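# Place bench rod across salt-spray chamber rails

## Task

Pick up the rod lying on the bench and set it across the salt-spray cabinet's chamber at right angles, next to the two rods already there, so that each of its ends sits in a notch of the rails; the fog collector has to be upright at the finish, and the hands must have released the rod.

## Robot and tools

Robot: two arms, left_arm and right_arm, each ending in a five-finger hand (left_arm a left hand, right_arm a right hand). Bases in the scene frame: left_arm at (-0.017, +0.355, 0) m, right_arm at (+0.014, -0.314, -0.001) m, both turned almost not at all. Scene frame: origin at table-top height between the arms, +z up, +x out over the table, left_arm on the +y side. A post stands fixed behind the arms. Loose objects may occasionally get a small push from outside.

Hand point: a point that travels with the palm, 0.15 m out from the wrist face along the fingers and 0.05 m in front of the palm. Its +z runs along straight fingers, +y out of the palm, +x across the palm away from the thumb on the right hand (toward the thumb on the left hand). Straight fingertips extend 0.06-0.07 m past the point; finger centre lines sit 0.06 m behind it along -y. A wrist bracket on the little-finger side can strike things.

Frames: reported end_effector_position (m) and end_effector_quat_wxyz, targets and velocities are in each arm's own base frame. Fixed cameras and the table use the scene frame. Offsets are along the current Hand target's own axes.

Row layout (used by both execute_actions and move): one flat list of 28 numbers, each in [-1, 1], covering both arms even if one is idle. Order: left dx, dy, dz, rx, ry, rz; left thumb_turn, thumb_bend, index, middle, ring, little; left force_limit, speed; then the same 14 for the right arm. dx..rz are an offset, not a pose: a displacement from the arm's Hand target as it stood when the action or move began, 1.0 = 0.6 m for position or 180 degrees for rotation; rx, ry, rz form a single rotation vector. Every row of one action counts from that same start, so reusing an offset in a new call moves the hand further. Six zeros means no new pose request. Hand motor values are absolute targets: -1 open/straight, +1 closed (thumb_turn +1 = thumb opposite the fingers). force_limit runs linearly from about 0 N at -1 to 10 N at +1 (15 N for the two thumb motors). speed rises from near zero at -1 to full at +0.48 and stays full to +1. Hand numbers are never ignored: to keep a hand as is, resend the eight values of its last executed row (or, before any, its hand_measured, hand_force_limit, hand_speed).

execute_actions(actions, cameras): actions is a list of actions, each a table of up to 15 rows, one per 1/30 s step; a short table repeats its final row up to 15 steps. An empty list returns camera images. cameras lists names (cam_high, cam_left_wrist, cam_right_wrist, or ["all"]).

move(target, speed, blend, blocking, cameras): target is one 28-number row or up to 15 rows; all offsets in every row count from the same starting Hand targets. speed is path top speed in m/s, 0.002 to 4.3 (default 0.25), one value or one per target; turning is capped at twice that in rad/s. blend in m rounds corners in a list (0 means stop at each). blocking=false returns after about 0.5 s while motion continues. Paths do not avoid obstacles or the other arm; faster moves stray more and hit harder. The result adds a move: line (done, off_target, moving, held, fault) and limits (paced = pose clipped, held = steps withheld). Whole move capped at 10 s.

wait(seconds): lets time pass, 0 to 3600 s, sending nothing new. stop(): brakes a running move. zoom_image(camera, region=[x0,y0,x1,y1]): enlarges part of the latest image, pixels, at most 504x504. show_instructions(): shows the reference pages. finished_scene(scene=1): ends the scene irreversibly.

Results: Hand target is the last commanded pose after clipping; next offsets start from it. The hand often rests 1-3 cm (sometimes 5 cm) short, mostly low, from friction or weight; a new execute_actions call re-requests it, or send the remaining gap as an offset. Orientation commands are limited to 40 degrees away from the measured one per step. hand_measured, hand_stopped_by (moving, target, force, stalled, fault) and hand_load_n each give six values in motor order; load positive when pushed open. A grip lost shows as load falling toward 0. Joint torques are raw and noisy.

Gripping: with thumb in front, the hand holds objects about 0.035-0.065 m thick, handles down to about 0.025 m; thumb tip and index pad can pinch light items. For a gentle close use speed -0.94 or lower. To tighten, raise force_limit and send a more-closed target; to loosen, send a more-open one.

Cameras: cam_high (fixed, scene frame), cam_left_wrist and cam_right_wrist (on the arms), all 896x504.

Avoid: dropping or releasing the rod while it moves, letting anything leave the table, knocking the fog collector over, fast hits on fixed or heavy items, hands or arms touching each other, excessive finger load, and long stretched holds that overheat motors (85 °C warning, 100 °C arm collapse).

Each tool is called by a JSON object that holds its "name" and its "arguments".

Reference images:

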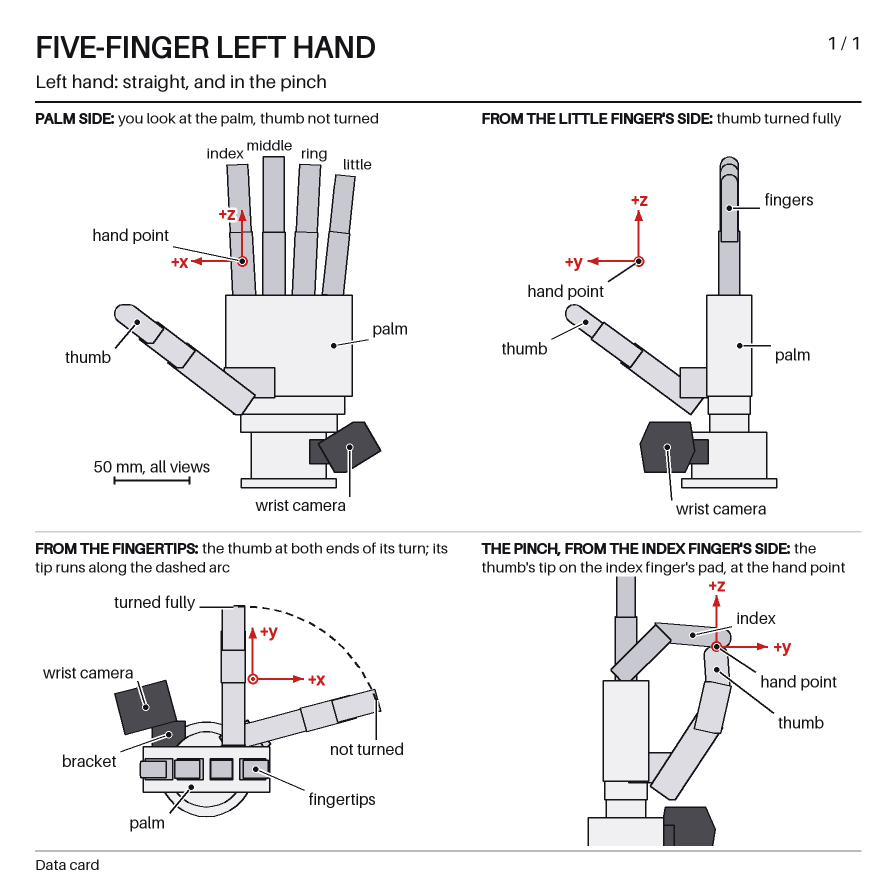

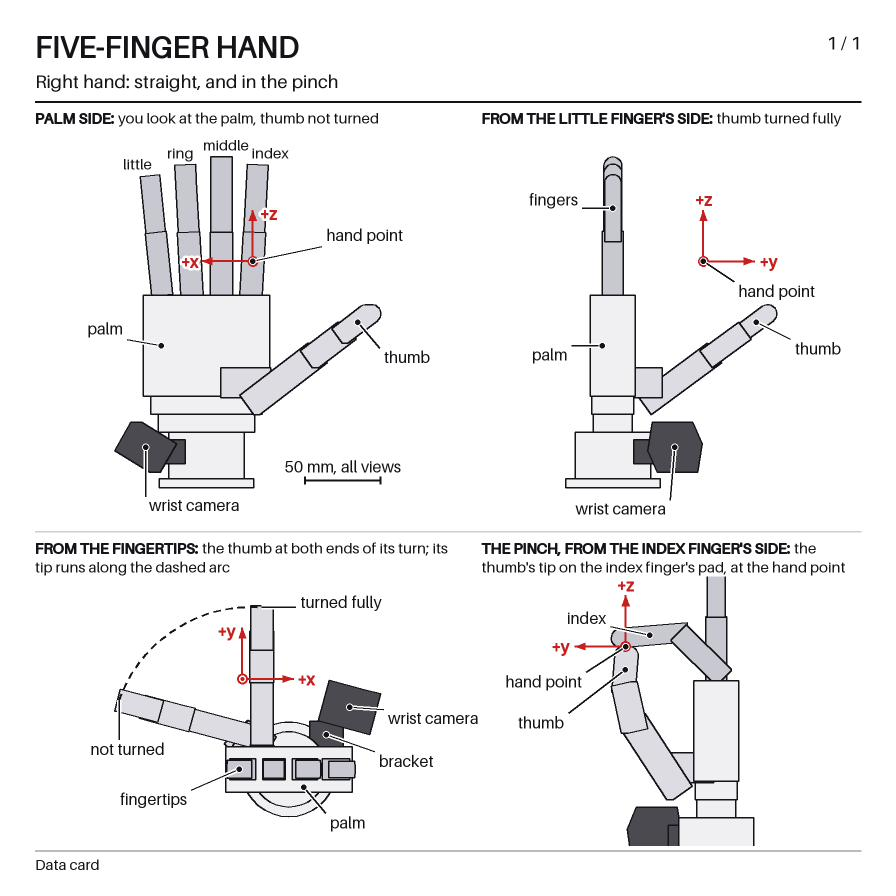

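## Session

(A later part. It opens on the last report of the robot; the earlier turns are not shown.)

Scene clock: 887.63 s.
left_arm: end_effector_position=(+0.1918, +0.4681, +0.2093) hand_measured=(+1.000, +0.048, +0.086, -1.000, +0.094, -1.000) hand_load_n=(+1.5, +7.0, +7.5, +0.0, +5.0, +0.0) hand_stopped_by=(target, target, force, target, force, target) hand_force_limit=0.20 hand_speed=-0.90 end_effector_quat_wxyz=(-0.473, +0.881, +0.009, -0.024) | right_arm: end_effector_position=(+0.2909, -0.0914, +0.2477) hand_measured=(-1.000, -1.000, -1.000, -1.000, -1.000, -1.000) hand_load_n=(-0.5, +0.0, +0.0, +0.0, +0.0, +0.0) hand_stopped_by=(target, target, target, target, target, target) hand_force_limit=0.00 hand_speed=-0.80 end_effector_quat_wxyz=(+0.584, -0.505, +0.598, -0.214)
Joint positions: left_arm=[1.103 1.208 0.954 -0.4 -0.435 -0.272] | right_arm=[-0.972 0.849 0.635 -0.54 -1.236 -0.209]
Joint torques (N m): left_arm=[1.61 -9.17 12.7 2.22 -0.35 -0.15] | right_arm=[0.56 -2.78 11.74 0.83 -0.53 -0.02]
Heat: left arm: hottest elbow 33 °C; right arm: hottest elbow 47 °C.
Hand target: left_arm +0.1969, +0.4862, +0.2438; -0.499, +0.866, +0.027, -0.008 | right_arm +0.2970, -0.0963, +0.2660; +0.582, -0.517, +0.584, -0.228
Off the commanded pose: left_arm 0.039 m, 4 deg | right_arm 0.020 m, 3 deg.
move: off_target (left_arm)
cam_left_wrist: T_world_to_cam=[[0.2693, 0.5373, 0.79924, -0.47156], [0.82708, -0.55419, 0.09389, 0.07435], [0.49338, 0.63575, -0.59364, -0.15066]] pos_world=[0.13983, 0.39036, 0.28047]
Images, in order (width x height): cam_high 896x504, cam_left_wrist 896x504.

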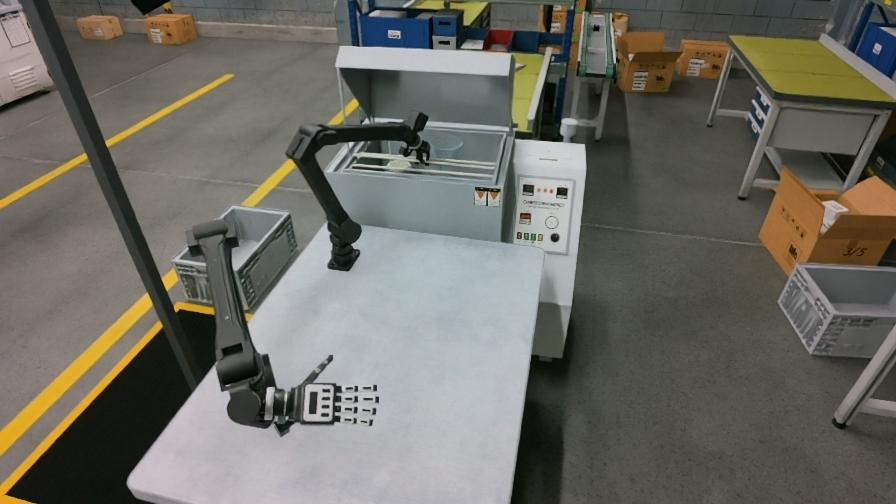

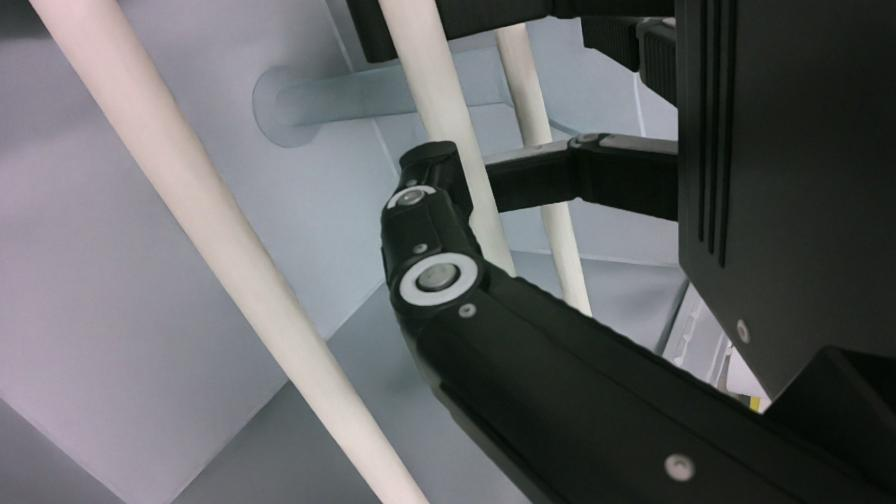

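{"name": "move", "arguments": {"target": [0.0005,-0.036,-0.0209,0,0,0,1,0.05,0.4,-1,0.4,-1,0.2,-0.9,0,0,0,0,0,0,-1,-1,-1,-1,-1,-1,0,-0.8], "speed": 0.06, "cameras": ["cam_left_wrist", "cam_high"]}}

{"name": "zoom_image", "arguments": {"camera": "cam_high", "region": [345, 140, 375, 170]}}

{"name": "zoom_image", "arguments": {"camera": "cam_high", "region": [480, 150, 510, 180]}}

{"name": "zoom_image", "arguments": {"camera": "cam_left_wrist", "region": [340, 0, 540, 200]}}

{"name": "zoom_image", "arguments": {"camera": "cam_left_wrist", "region": [420, 190, 620, 390]}}

{"name": "zoom_image", "arguments": {"camera": "cam_left_wrist", "region": [0, 120, 384, 504]}}

Scene clock: 895.40 s.
left_arm: end_effector_position=(+0.1948, +0.4739, +0.2328) hand_measured=(+1.000, +0.048, +0.086, -1.000, +0.094, -1.000) hand_load_n=(+1.0, +7.5, +7.5, +0.0, +5.0, +0.0) hand_stopped_by=(target, target, force, target, force, target) hand_force_limit=0.20 hand_speed=-0.90 end_effector_quat_wxyz=(-0.476, +0.879, +0.010, -0.023) | right_arm: end_effector_position=(+0.2909, -0.0914, +0.2477) hand_measured=(-1.000, -1.000, -1.000, -1.000, -1.000, -1.000) hand_load_n=(+0.0, +0.0, -0.5, +0.0, +0.0, +0.0) hand_stopped_by=(target, target, target, target, target, target) hand_force_limit=0.00 hand_speed=-0.80 end_effector_quat_wxyz=(+0.584, -0.505, +0.598, -0.214)
Joint positions: left_arm=[1.103 1.208 1.014 -0.452 -0.435 -0.272] | right_arm=[-0.972 0.849 0.635 -0.54 -1.236 -0.209]
Joint torques (N m): left_arm=[1.32 -10.4 12.53 1.74 -0.36 -0.12] | right_arm=[0.67 -2.73 11.71 0.76 -0.55 -0.03]
Heat: left arm: hottest elbow 34 °C; right arm: hottest elbow 47 °C.
Hand target: left_arm +0.1968, +0.4862, +0.2687; -0.499, +0.866, +0.027, -0.008 | right_arm +0.2970, -0.0963, +0.2660; +0.582, -0.517, +0.584, -0.228
Off the commanded pose: left_arm 0.038 m, 4 deg | right_arm 0.020 m, 3 deg.
move: off_target (left_arm)
cam_left_wrist: T_world_to_cam=[[0.26595, 0.53222, 0.80375, -0.49229], [0.82695, -0.55445, 0.09351, 0.07314], [0.4954, 0.63979, -0.58757, -0.14549]] pos_world=[0.14252, 0.39564, 0.30335]
Images, in order (width x height): cam_high 896x504, cam_left_wrist 896x504.

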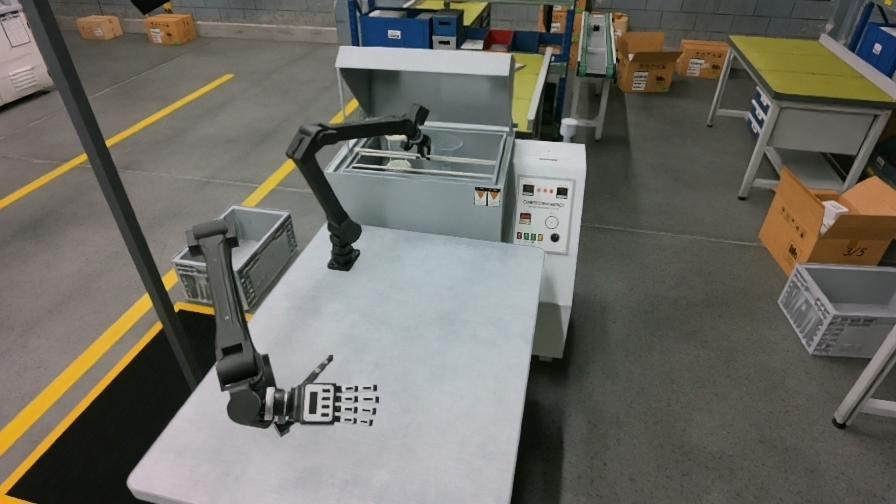

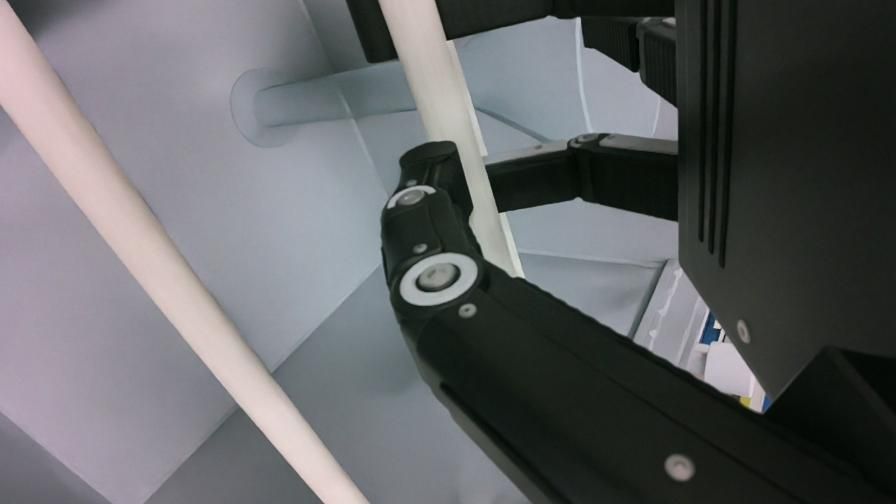

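Scaled by 16.800.

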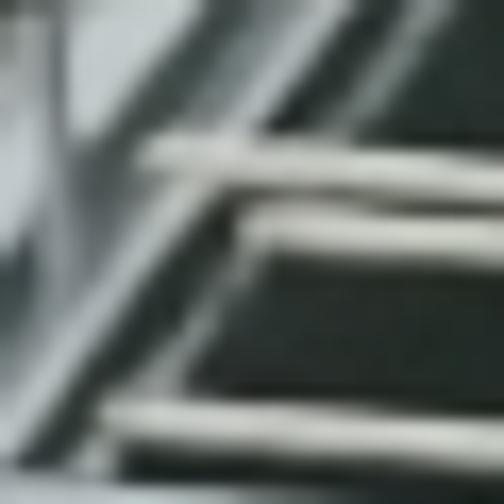

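Scaled by 16.800.

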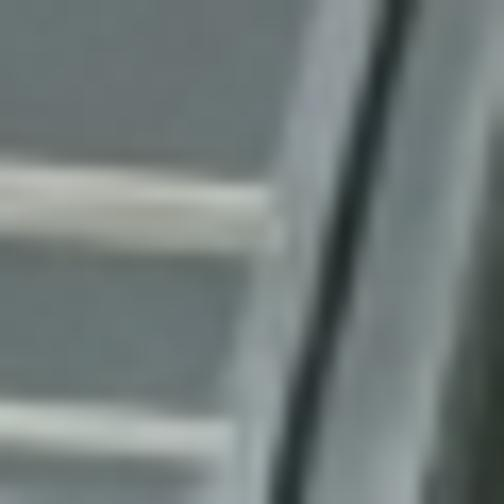

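Scaled by 2.520.

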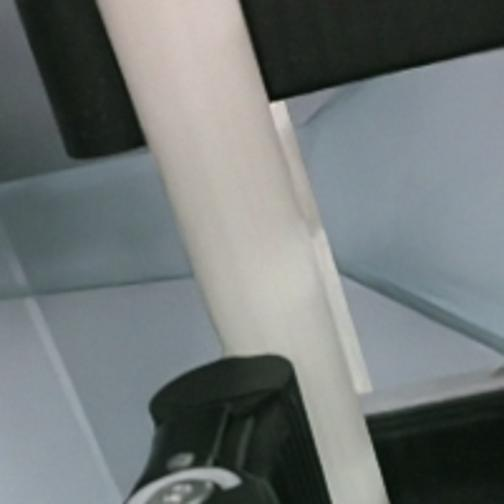

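Scaled by 2.520.

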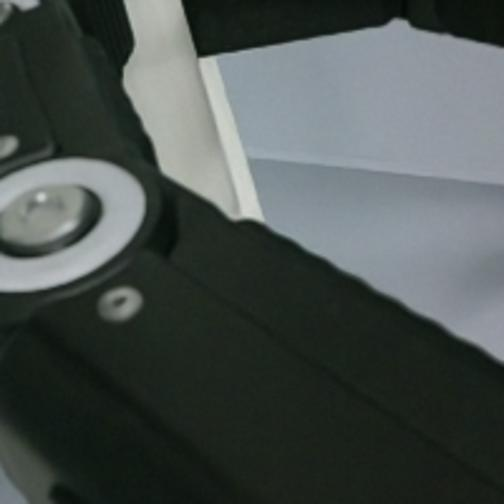

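Scaled by 1.312.

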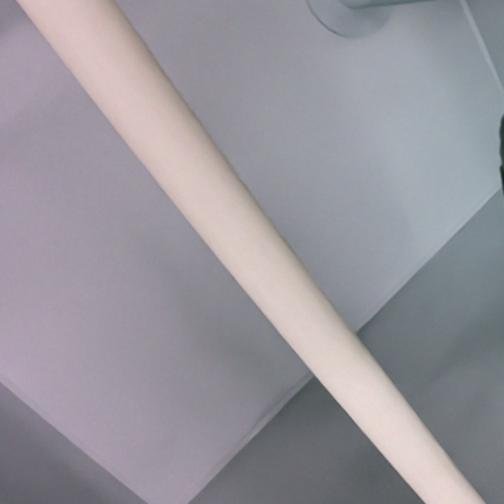

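{"name": "move", "arguments": {"target": [-0.0045,0.0722,0.0422,0.0001,0.0025,0.004,1,0.05,0.4,-1,0.4,-1,0.2,-0.9,0,0,0,0,0,0,-1,-1,-1,-1,-1,-1,0,-0.8], "speed": 0.05, "cameras": ["cam_left_wrist", "cam_high"]}}

{"name": "zoom_image", "arguments": {"camera": "cam_high", "region": [345, 140, 375, 170]}}

{"name": "zoom_image", "arguments": {"camera": "cam_high", "region": [480, 150, 510, 180]}}

{"name": "zoom_image", "arguments": {"camera": "cam_left_wrist", "region": [340, 0, 540, 200]}}

{"name": "zoom_image", "arguments": {"camera": "cam_left_wrist", "region": [420, 190, 620, 390]}}

{"name": "zoom_image", "arguments": {"camera": "cam_left_wrist", "region": [0, 120, 384, 504]}}

Scene clock: 926.13 s.
left_arm: end_effector_position=(+0.1956, +0.4772, +0.2072) hand_measured=(+1.000, +0.048, +0.086, -1.000, +0.094, -1.000) hand_load_n=(+1.5, +7.0, +7.5, +0.0, +5.5, +0.0) hand_stopped_by=(target, target, force, target, force, target) hand_force_limit=0.20 hand_speed=-0.90 end_effector_quat_wxyz=(-0.486, +0.874, +0.014, -0.013) | right_arm: end_effector_position=(+0.2909, -0.0914, +0.2477) hand_measured=(-1.000, -1.000, -1.000, -1.000, -1.000, -1.000) hand_load_n=(-0.5, +0.0, +0.0, +0.0, +0.0, +0.0) hand_stopped_by=(target, target, target, target, target, target) hand_force_limit=0.00 hand_speed=-0.80 end_effector_quat_wxyz=(+0.584, -0.505, +0.598, -0.214)
Joint positions: left_arm=[1.11 1.22 0.94 -0.337 -0.422 -0.272] | right_arm=[-0.972 0.849 0.635 -0.54 -1.236 -0.209]
Joint torques (N m): left_arm=[1.49 -8.53 9.42 3.07 -0.31 0.03] | right_arm=[0.79 -2.61 11.67 0.75 -0.56 -0.04]
Heat: left arm: hottest elbow 37 °C; right arm: hottest elbow 47 °C.
Hand target: left_arm +0.1949, +0.4862, +0.2185; -0.499, +0.866, +0.020, -0.008 | right_arm +0.2970, -0.0963, +0.2660; +0.582, -0.517, +0.584, -0.228
Off the commanded pose: left_arm 0.014 m, 2 deg | right_arm 0.020 m, 3 deg.
move: off_target (left_arm)
cam_left_wrist: T_world_to_cam=[[0.25156, 0.51209, 0.82127, -0.46484], [0.82276, -0.56002, 0.09718, 0.07942], [0.5097, 0.65126, -0.5622, -0.17655]] pos_world=[0.14157, 0.3975, 0.27479]
Images, in order (width x height): cam_high 896x504, cam_left_wrist 896x504.

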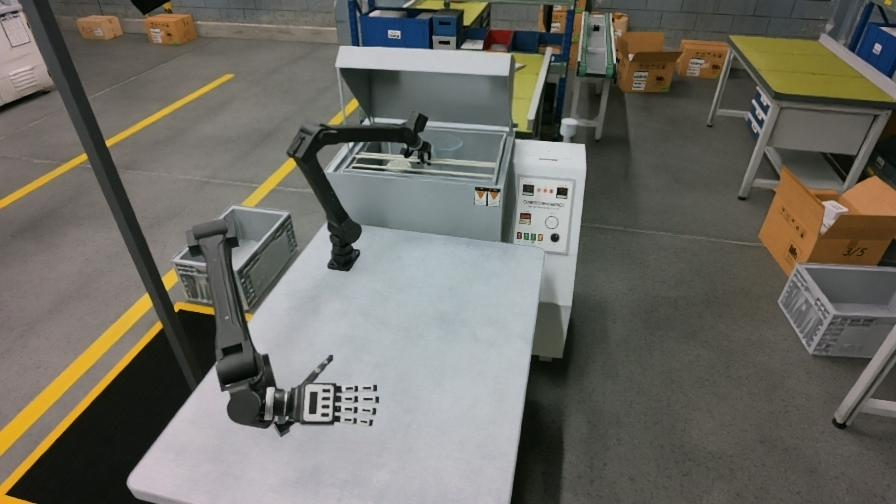

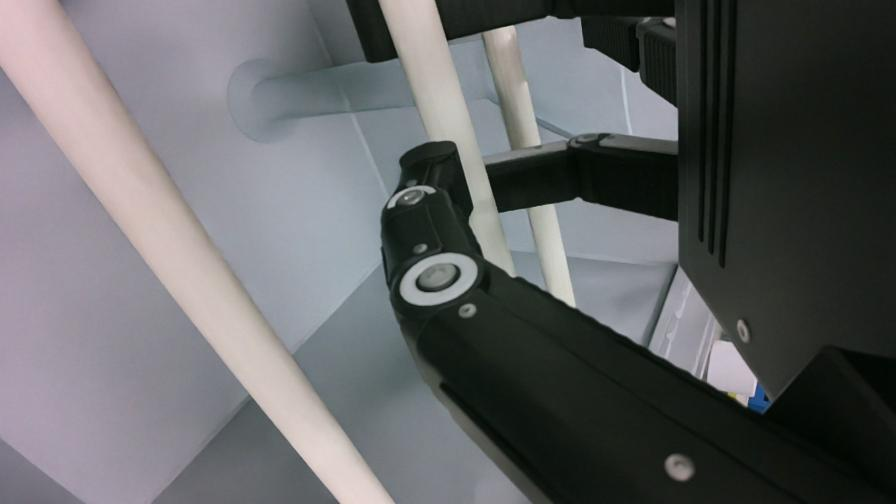

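Scaled by 16.800.

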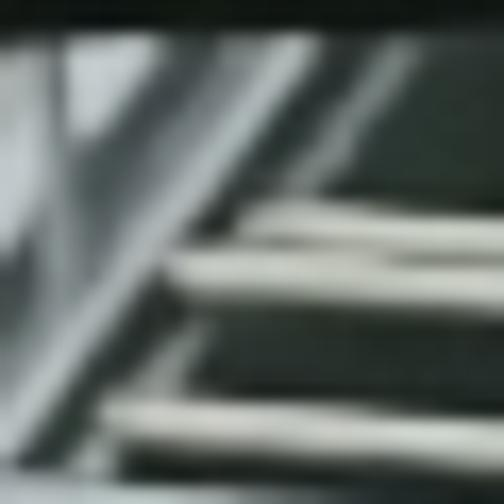

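Scaled by 16.800.

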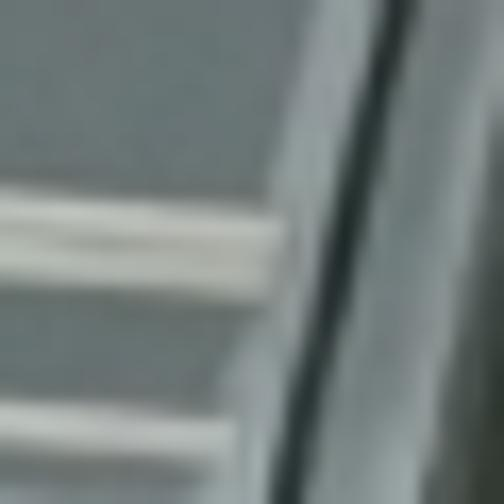

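Scaled by 2.520.

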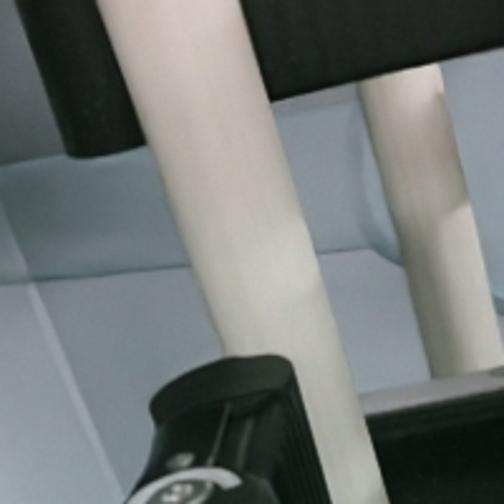

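Scaled by 2.520.

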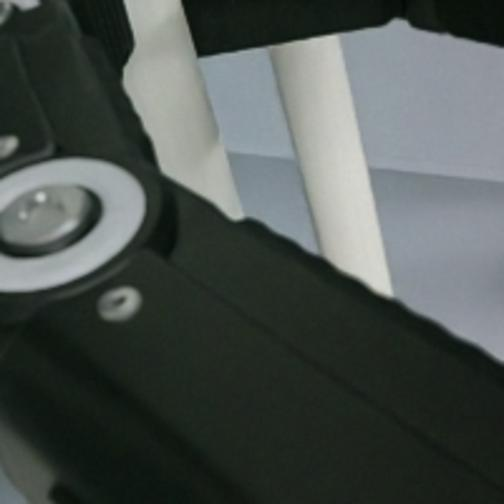

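Scaled by 1.312.

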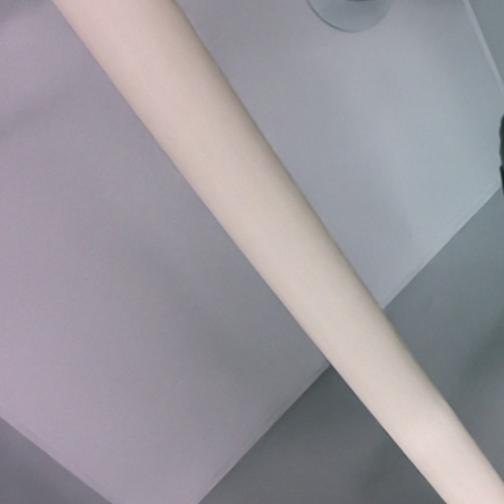

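{"name": "move", "arguments": {"target": [0,0.0251,0.0165,0,0,0,1,0.05,0.4,-1,0.4,-1,0.2,-0.9,0,0,0,0,0,0,-1,-1,-1,-1,-1,-1,0,-0.8], "speed": 0.03, "cameras": ["cam_left_wrist", "cam_high"]}}

{"name": "zoom_image", "arguments": {"camera": "cam_high", "region": [345, 140, 375, 170]}}

{"name": "zoom_image", "arguments": {"camera": "cam_high", "region": [480, 150, 510, 180]}}

{"name": "zoom_image", "arguments": {"camera": "cam_left_wrist", "region": [340, 0, 540, 200]}}

Scene clock: 943.60 s.
left_arm: end_effector_position=(+0.1963, +0.4790, +0.1936) hand_measured=(+1.000, +0.048, +0.086, -1.000, +0.094, -1.000) hand_load_n=(+1.5, +7.5, +7.5, +0.0, +5.5, +0.0) hand_stopped_by=(target, target, force, target, force, target) hand_force_limit=0.20 hand_speed=-0.90 end_effector_quat_wxyz=(-0.489, +0.872, +0.015, -0.010) | right_arm: end_effector_position=(+0.2909, -0.0914, +0.2477) hand_measured=(-1.000, -1.000, -1.000, -1.000, -1.000, -1.000) hand_load_n=(+0.0, +0.0, +0.0, +0.0, +0.0, +0.0) hand_stopped_by=(target, target, target, target, target, target) hand_force_limit=0.00 hand_speed=-0.80 end_effector_quat_wxyz=(+0.584, -0.505, +0.598, -0.214)
Joint positions: left_arm=[1.11 1.234 0.91 -0.283 -0.421 -0.272] | right_arm=[-0.972 0.849 0.635 -0.54 -1.236 -0.209]
Joint torques (N m): left_arm=[1.44 -8.47 8.87 2.97 -0.3 0.09] | right_arm=[0.26 -2.61 11.69 0.73 -0.55 -0.01]
Heat: left arm: hottest elbow 35 °C; right arm: hottest elbow 48 °C.
Hand target: left_arm +0.1949, +0.4872, +0.2006; -0.499, +0.866, +0.020, -0.008 | right_arm +0.2970, -0.0963, +0.2660; +0.582, -0.517, +0.584, -0.228
Off the commanded pose: left_arm 0.011 m, 1 deg | right_arm 0.020 m, 3 deg.
move: off_target (left_arm)
cam_left_wrist: T_world_to_cam=[[0.24793, 0.50581, 0.82625, -0.45195], [0.82223, -0.56089, 0.09664, 0.0818], [0.51232, 0.65541, -0.55495, -0.18966]] pos_world=[0.14196, 0.39879, 0.26027]
Images, in order (width x height): cam_high 896x504, cam_left_wrist 896x504.

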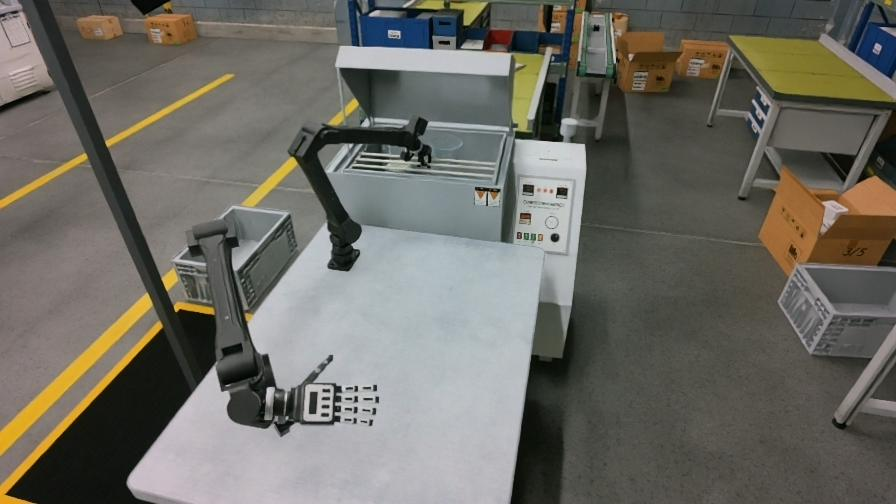

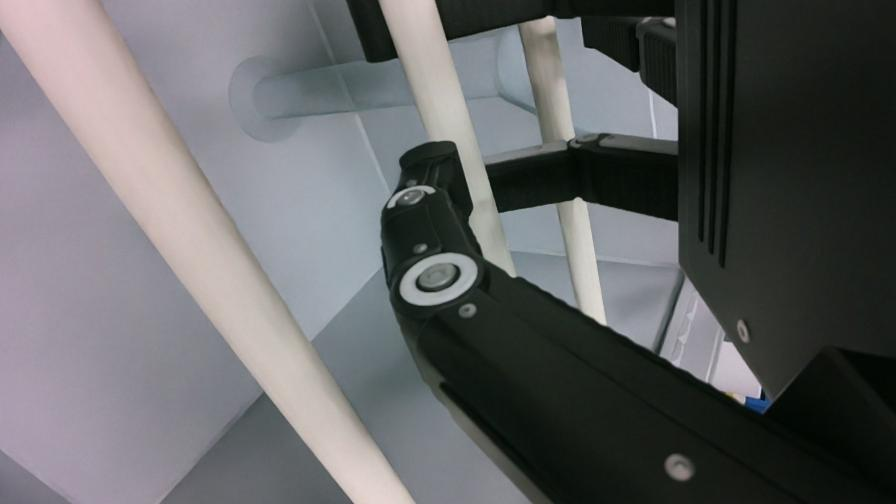

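Scaled by 16.800.

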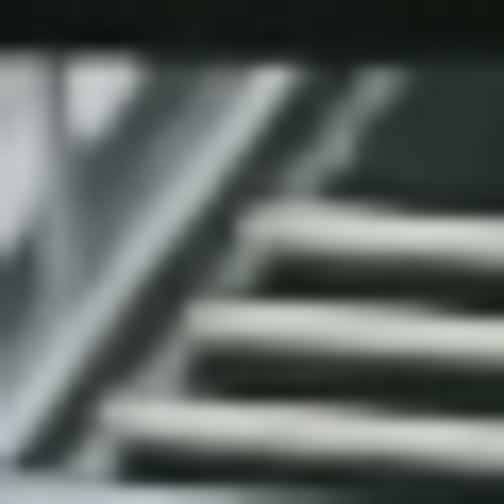

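Scaled by 16.800.

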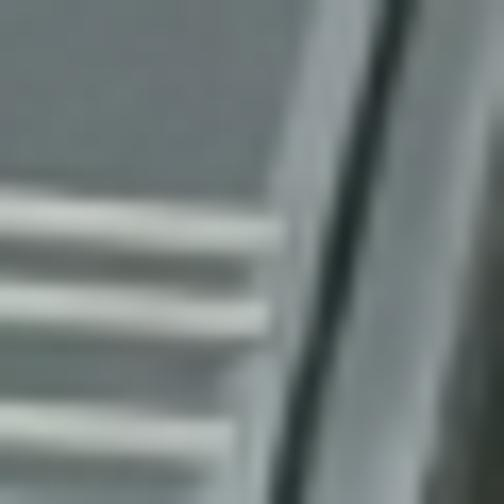

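Scaled by 2.520.

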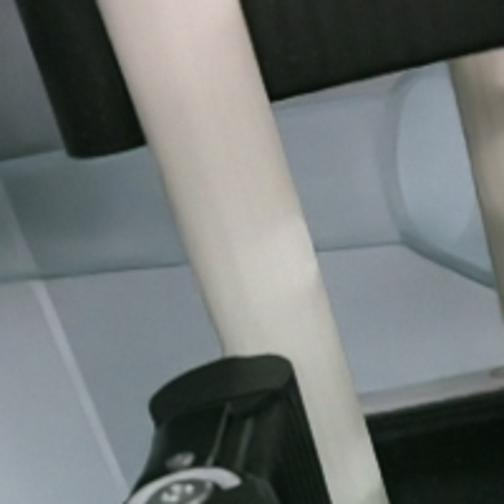

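{"name": "move", "arguments": {"target": [-0.0018,0.0086,0.005,0.0001,-0.0013,0.0022,1,0.05,0.4,-1,0.4,-1,0.2,-0.9,0,0,0,0,0,0,-1,-1,-1,-1,-1,-1,0,-0.8], "speed": 0.03, "cameras": ["cam_left_wrist", "cam_high"]}}

{"name": "zoom_image", "arguments": {"camera": "cam_high", "region": [345, 140, 375, 170]}}

{"name": "zoom_image", "arguments": {"camera": "cam_high", "region": [480, 150, 510, 180]}}

Scene clock: 953.47 s.
left_arm: end_effector_position=(+0.1965, +0.4802, +0.1930) hand_measured=(+1.000, +0.048, +0.086, -1.000, +0.094, -1.000) hand_load_n=(+1.5, +7.0, +8.0, +0.0, +5.0, +0.0) hand_stopped_by=(target, target, force, target, force, target) hand_force_limit=0.20 hand_speed=-0.90 end_effector_quat_wxyz=(-0.493, +0.870, +0.015, -0.009) | right_arm: end_effector_position=(+0.2909, -0.0914, +0.2477) hand_measured=(-1.000, -1.000, -1.000, -1.000, -1.000, -1.000) hand_load_n=(+0.0, +0.0, +0.0, +0.0, +0.0, +0.0) hand_stopped_by=(target, target, target, target, target, target) hand_force_limit=0.00 hand_speed=-0.80 end_effector_quat_wxyz=(+0.584, -0.505, +0.598, -0.214)
Joint positions: left_arm=[1.111 1.235 0.903 -0.265 -0.421 -0.27] | right_arm=[-0.972 0.849 0.635 -0.54 -1.236 -0.209]
Joint torques (N m): left_arm=[1.55 -7.77 8.66 2.86 -0.45 0.09] | right_arm=[0.85 -2.55 11.71 0.77 -0.55 -0.02]
Heat: left arm: hottest elbow 35 °C; right arm: hottest elbow 48 °C.
Hand target: left_arm +0.1938, +0.4872, +0.1945; -0.499, +0.866, +0.018, -0.011 | right_arm +0.2970, -0.0963, +0.2660; +0.582, -0.517, +0.584, -0.228
Off the commanded pose: left_arm 0.008 m, 1 deg | right_arm 0.020 m, 3 deg.
move: done
cam_left_wrist: T_world_to_cam=[[0.24584, 0.49743, 0.83194, -0.44887], [0.82169, -0.56223, 0.09335, 0.08379], [0.51418, 0.66065, -0.54696, -0.19537]] pos_world=[0.14196, 0.39947, 0.25875]
Images, in order (width x height): cam_high 896x504, cam_left_wrist 896x504.

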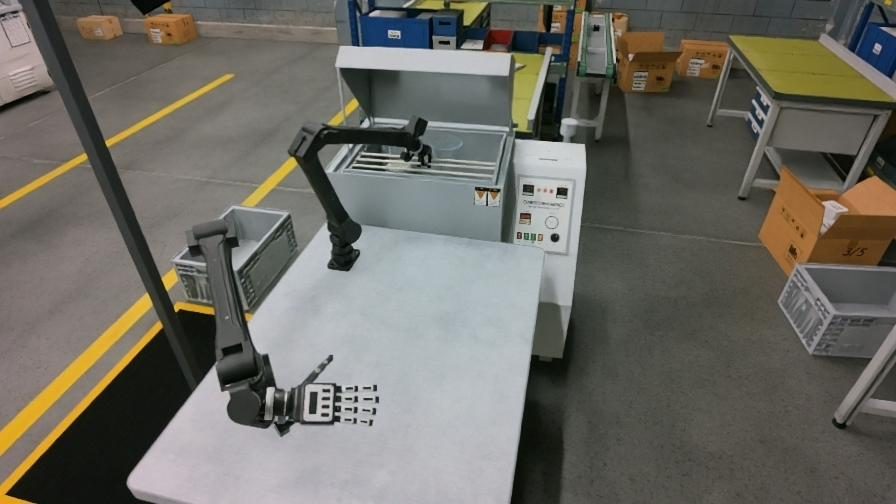

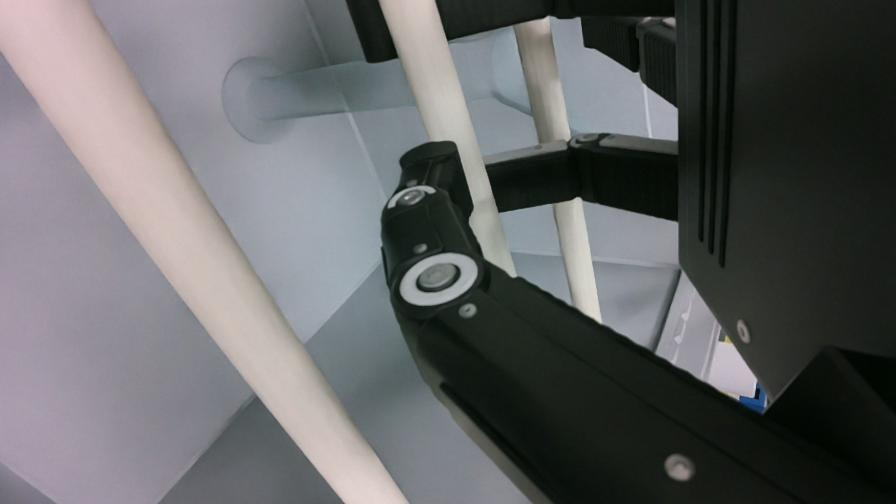

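Scaled by 16.800.

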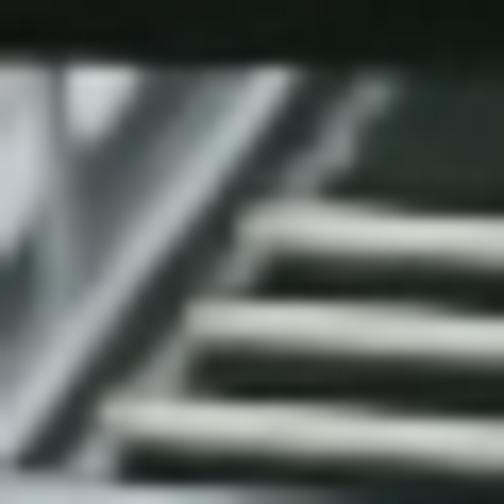

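Scaled by 16.800.

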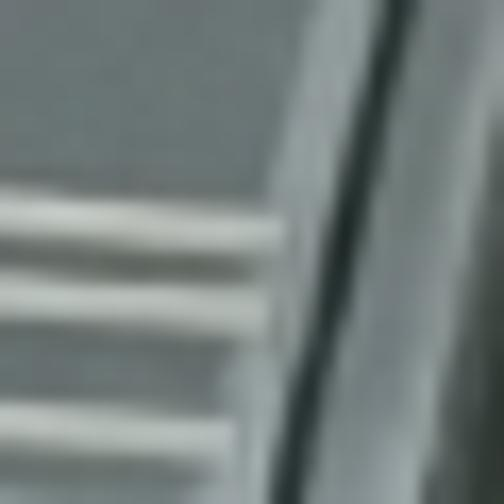

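{"name": "zoom_image", "arguments": {"camera": "cam_left_wrist", "region": [340, 0, 540, 200]}}

{"name": "zoom_image", "arguments": {"camera": "cam_left_wrist", "region": [420, 190, 620, 390]}}

{"name": "zoom_image", "arguments": {"camera": "cam_left_wrist", "region": [0, 120, 384, 504]}}

Scaled by 2.520.

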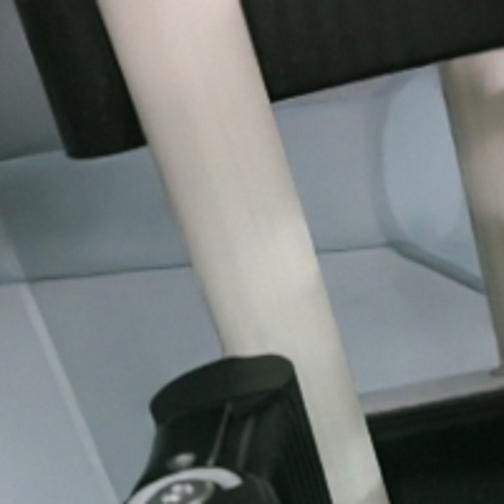

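Scaled by 2.520.

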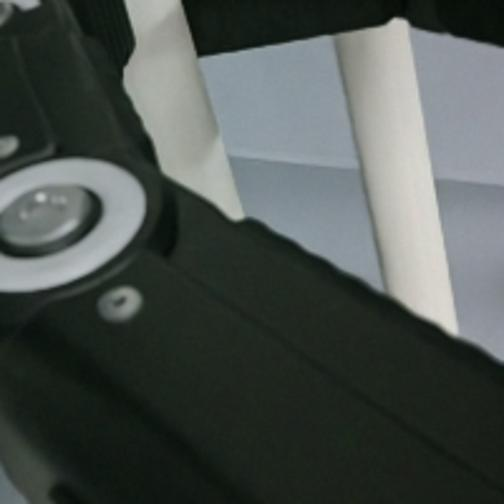

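Scaled by 1.312.

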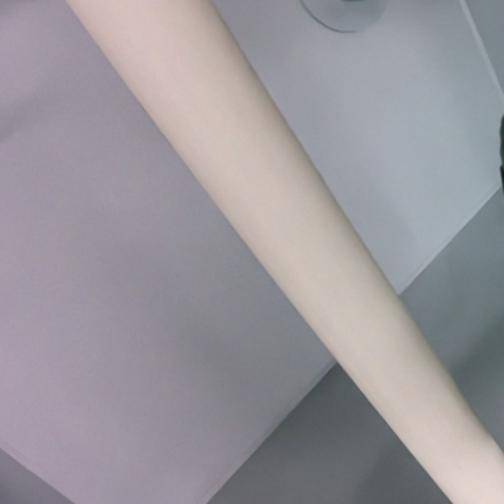

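{"name": "move", "arguments": {"target": [0,0.0043,0.0025,0.0003,-0.0032,0.0055,1,0.05,0.4,-1,0.4,-1,0.2,-0.9,0,0,0,0,0,0,-1,-1,-1,-1,-1,-1,0,-0.8], "speed": 0.03, "cameras": ["cam_high"]}}

{"name": "zoom_image", "arguments": {"camera": "cam_high", "region": [345, 140, 375, 170]}}

{"name": "zoom_image", "arguments": {"camera": "cam_high", "region": [480, 150, 510, 180]}}

Scene clock: 966.33 s.
left_arm: end_effector_position=(+0.1946, +0.4822, +0.1926) hand_measured=(+1.000, +0.048, +0.086, -1.000, +0.094, -1.000) hand_load_n=(+1.5, +7.0, +7.5, +0.0, +5.5, +0.0) hand_stopped_by=(target, target, force, target, force, target) hand_force_limit=0.20 hand_speed=-0.90 end_effector_quat_wxyz=(-0.496, +0.868, +0.018, -0.014) | right_arm: end_effector_position=(+0.2909, -0.0914, +0.2477) hand_measured=(-1.000, -1.000, -1.000, -1.000, -1.000, -1.000) hand_load_n=(+0.0, +0.0, +0.0, +0.0, +0.0, +0.0) hand_stopped_by=(target, target, target, target, target, target) hand_force_limit=0.00 hand_speed=-0.80 end_effector_quat_wxyz=(+0.584, -0.505, +0.598, -0.214)
Joint positions: left_arm=[1.111 1.238 0.903 -0.258 -0.434 -0.268] | right_arm=[-0.972 0.849 0.635 -0.54 -1.236 -0.209]
Joint torques (N m): left_arm=[1.38 -8.18 8.38 2.95 -0.6 0.18] | right_arm=[0.5 -2.49 11.66 0.79 -0.55 -0.03]
Heat: left arm: hottest elbow 35 °C; right arm: hottest elbow 48 °C.
Hand target: left_arm +0.1938, +0.4872, +0.1915; -0.499, +0.866, +0.013, -0.020 | right_arm +0.2970, -0.0963, +0.2660; +0.582, -0.517, +0.584, -0.228
Off the commanded pose: left_arm 0.005 m, 1 deg | right_arm 0.020 m, 3 deg.
move: done

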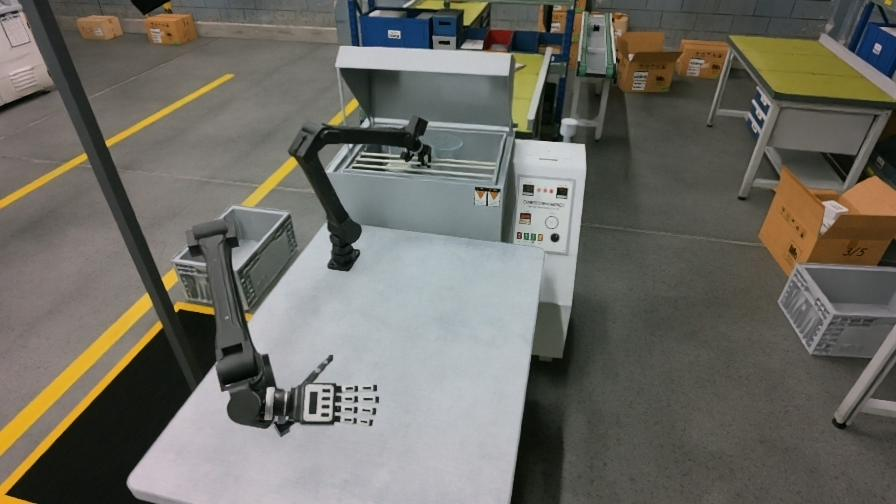

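Scaled by 16.800.

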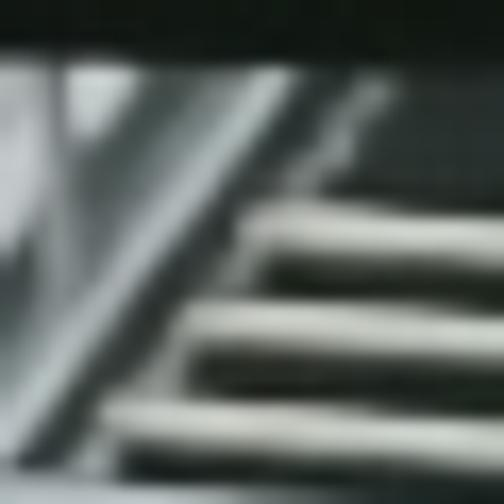

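Scaled by 16.800.

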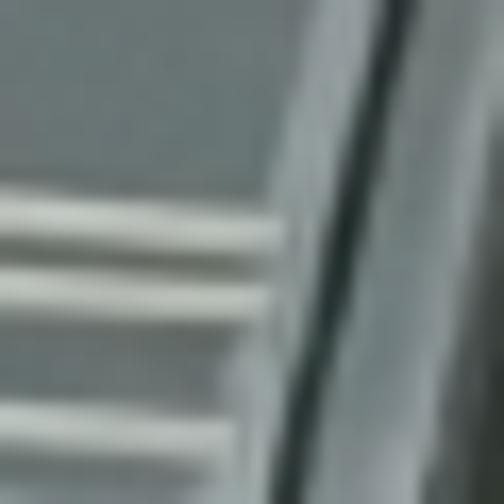

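{"name": "move", "arguments": {"target": [-0.0013,-0.0407,-0.0293,-0.0001,0.0033,-0.0025,1,0.05,0.4,-1,0.4,-1,0.2,-0.9,0,0,0,0,0,0,-1,-1,-1,-1,-1,-1,0,-0.8], "speed": 0.05, "cameras": ["cam_high"]}}

{"name": "zoom_image", "arguments": {"camera": "cam_high", "region": [345, 140, 375, 170]}}

{"name": "zoom_image", "arguments": {"camera": "cam_high", "region": [480, 150, 510, 180]}}

Scene clock: 979.63 s.
left_arm: end_effector_position=(+0.1930, +0.4755, +0.1921) hand_measured=(+1.000, +0.048, +0.086, -1.000, +0.094, -1.000) hand_load_n=(+1.0, +6.5, +7.0, +0.0, +6.5, +0.0) hand_stopped_by=(target, target, force, target, force, target) hand_force_limit=0.20 hand_speed=-0.90 end_effector_quat_wxyz=(-0.482, +0.876, +0.012, -0.018) | right_arm: end_effector_position=(+0.2909, -0.0914, +0.2477) hand_measured=(-1.000, -1.000, -1.000, -1.000, -1.000, -1.000) hand_load_n=(-0.5, +0.0, +0.0, +0.0, +0.0, +0.0) hand_stopped_by=(target, target, target, target, target, target) hand_force_limit=0.00 hand_speed=-0.80 end_effector_quat_wxyz=(+0.584, -0.505, +0.598, -0.214)
Joint positions: left_arm=[1.111 1.232 0.914 -0.311 -0.425 -0.268] | right_arm=[-0.972 0.849 0.635 -0.54 -1.236 -0.209]
Joint torques (N m): left_arm=[1.14 -9.58 11.48 1.5 -0.49 0.12] | right_arm=[0.91 -2.84 11.74 0.83 -0.56 -0.02]
Heat: left arm: hottest elbow 35 °C; right arm: hottest elbow 48 °C.
Hand target: left_arm +0.1938, +0.4842, +0.2215; -0.500, +0.866, +0.014, -0.013 | right_arm +0.2970, -0.0963, +0.2660; +0.582, -0.517, +0.584, -0.228
Off the commanded pose: left_arm 0.031 m, 2 deg | right_arm 0.020 m, 3 deg.
move: off_target (left_arm)

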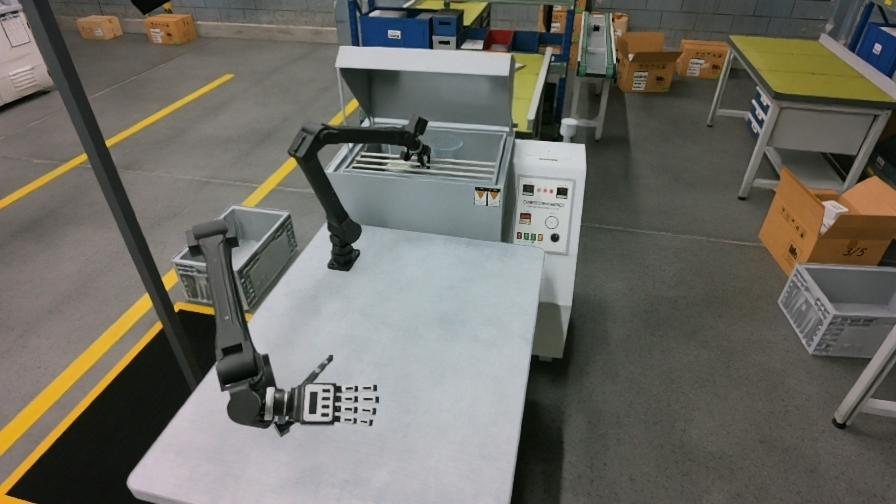

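Scaled by 16.800.

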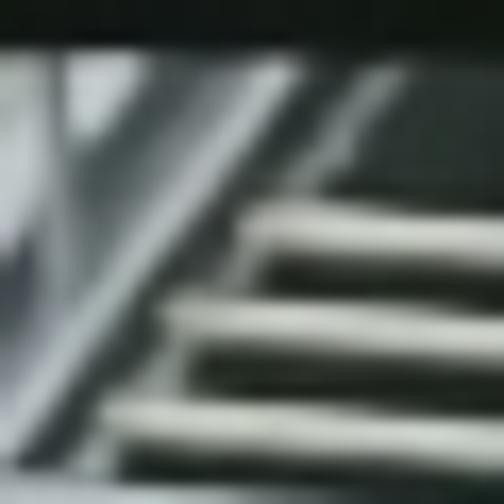

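Scaled by 16.800.

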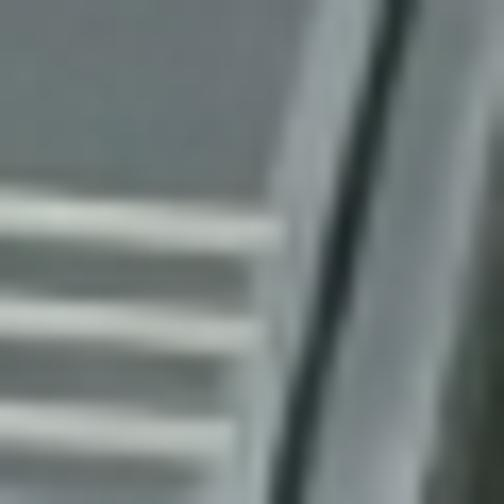

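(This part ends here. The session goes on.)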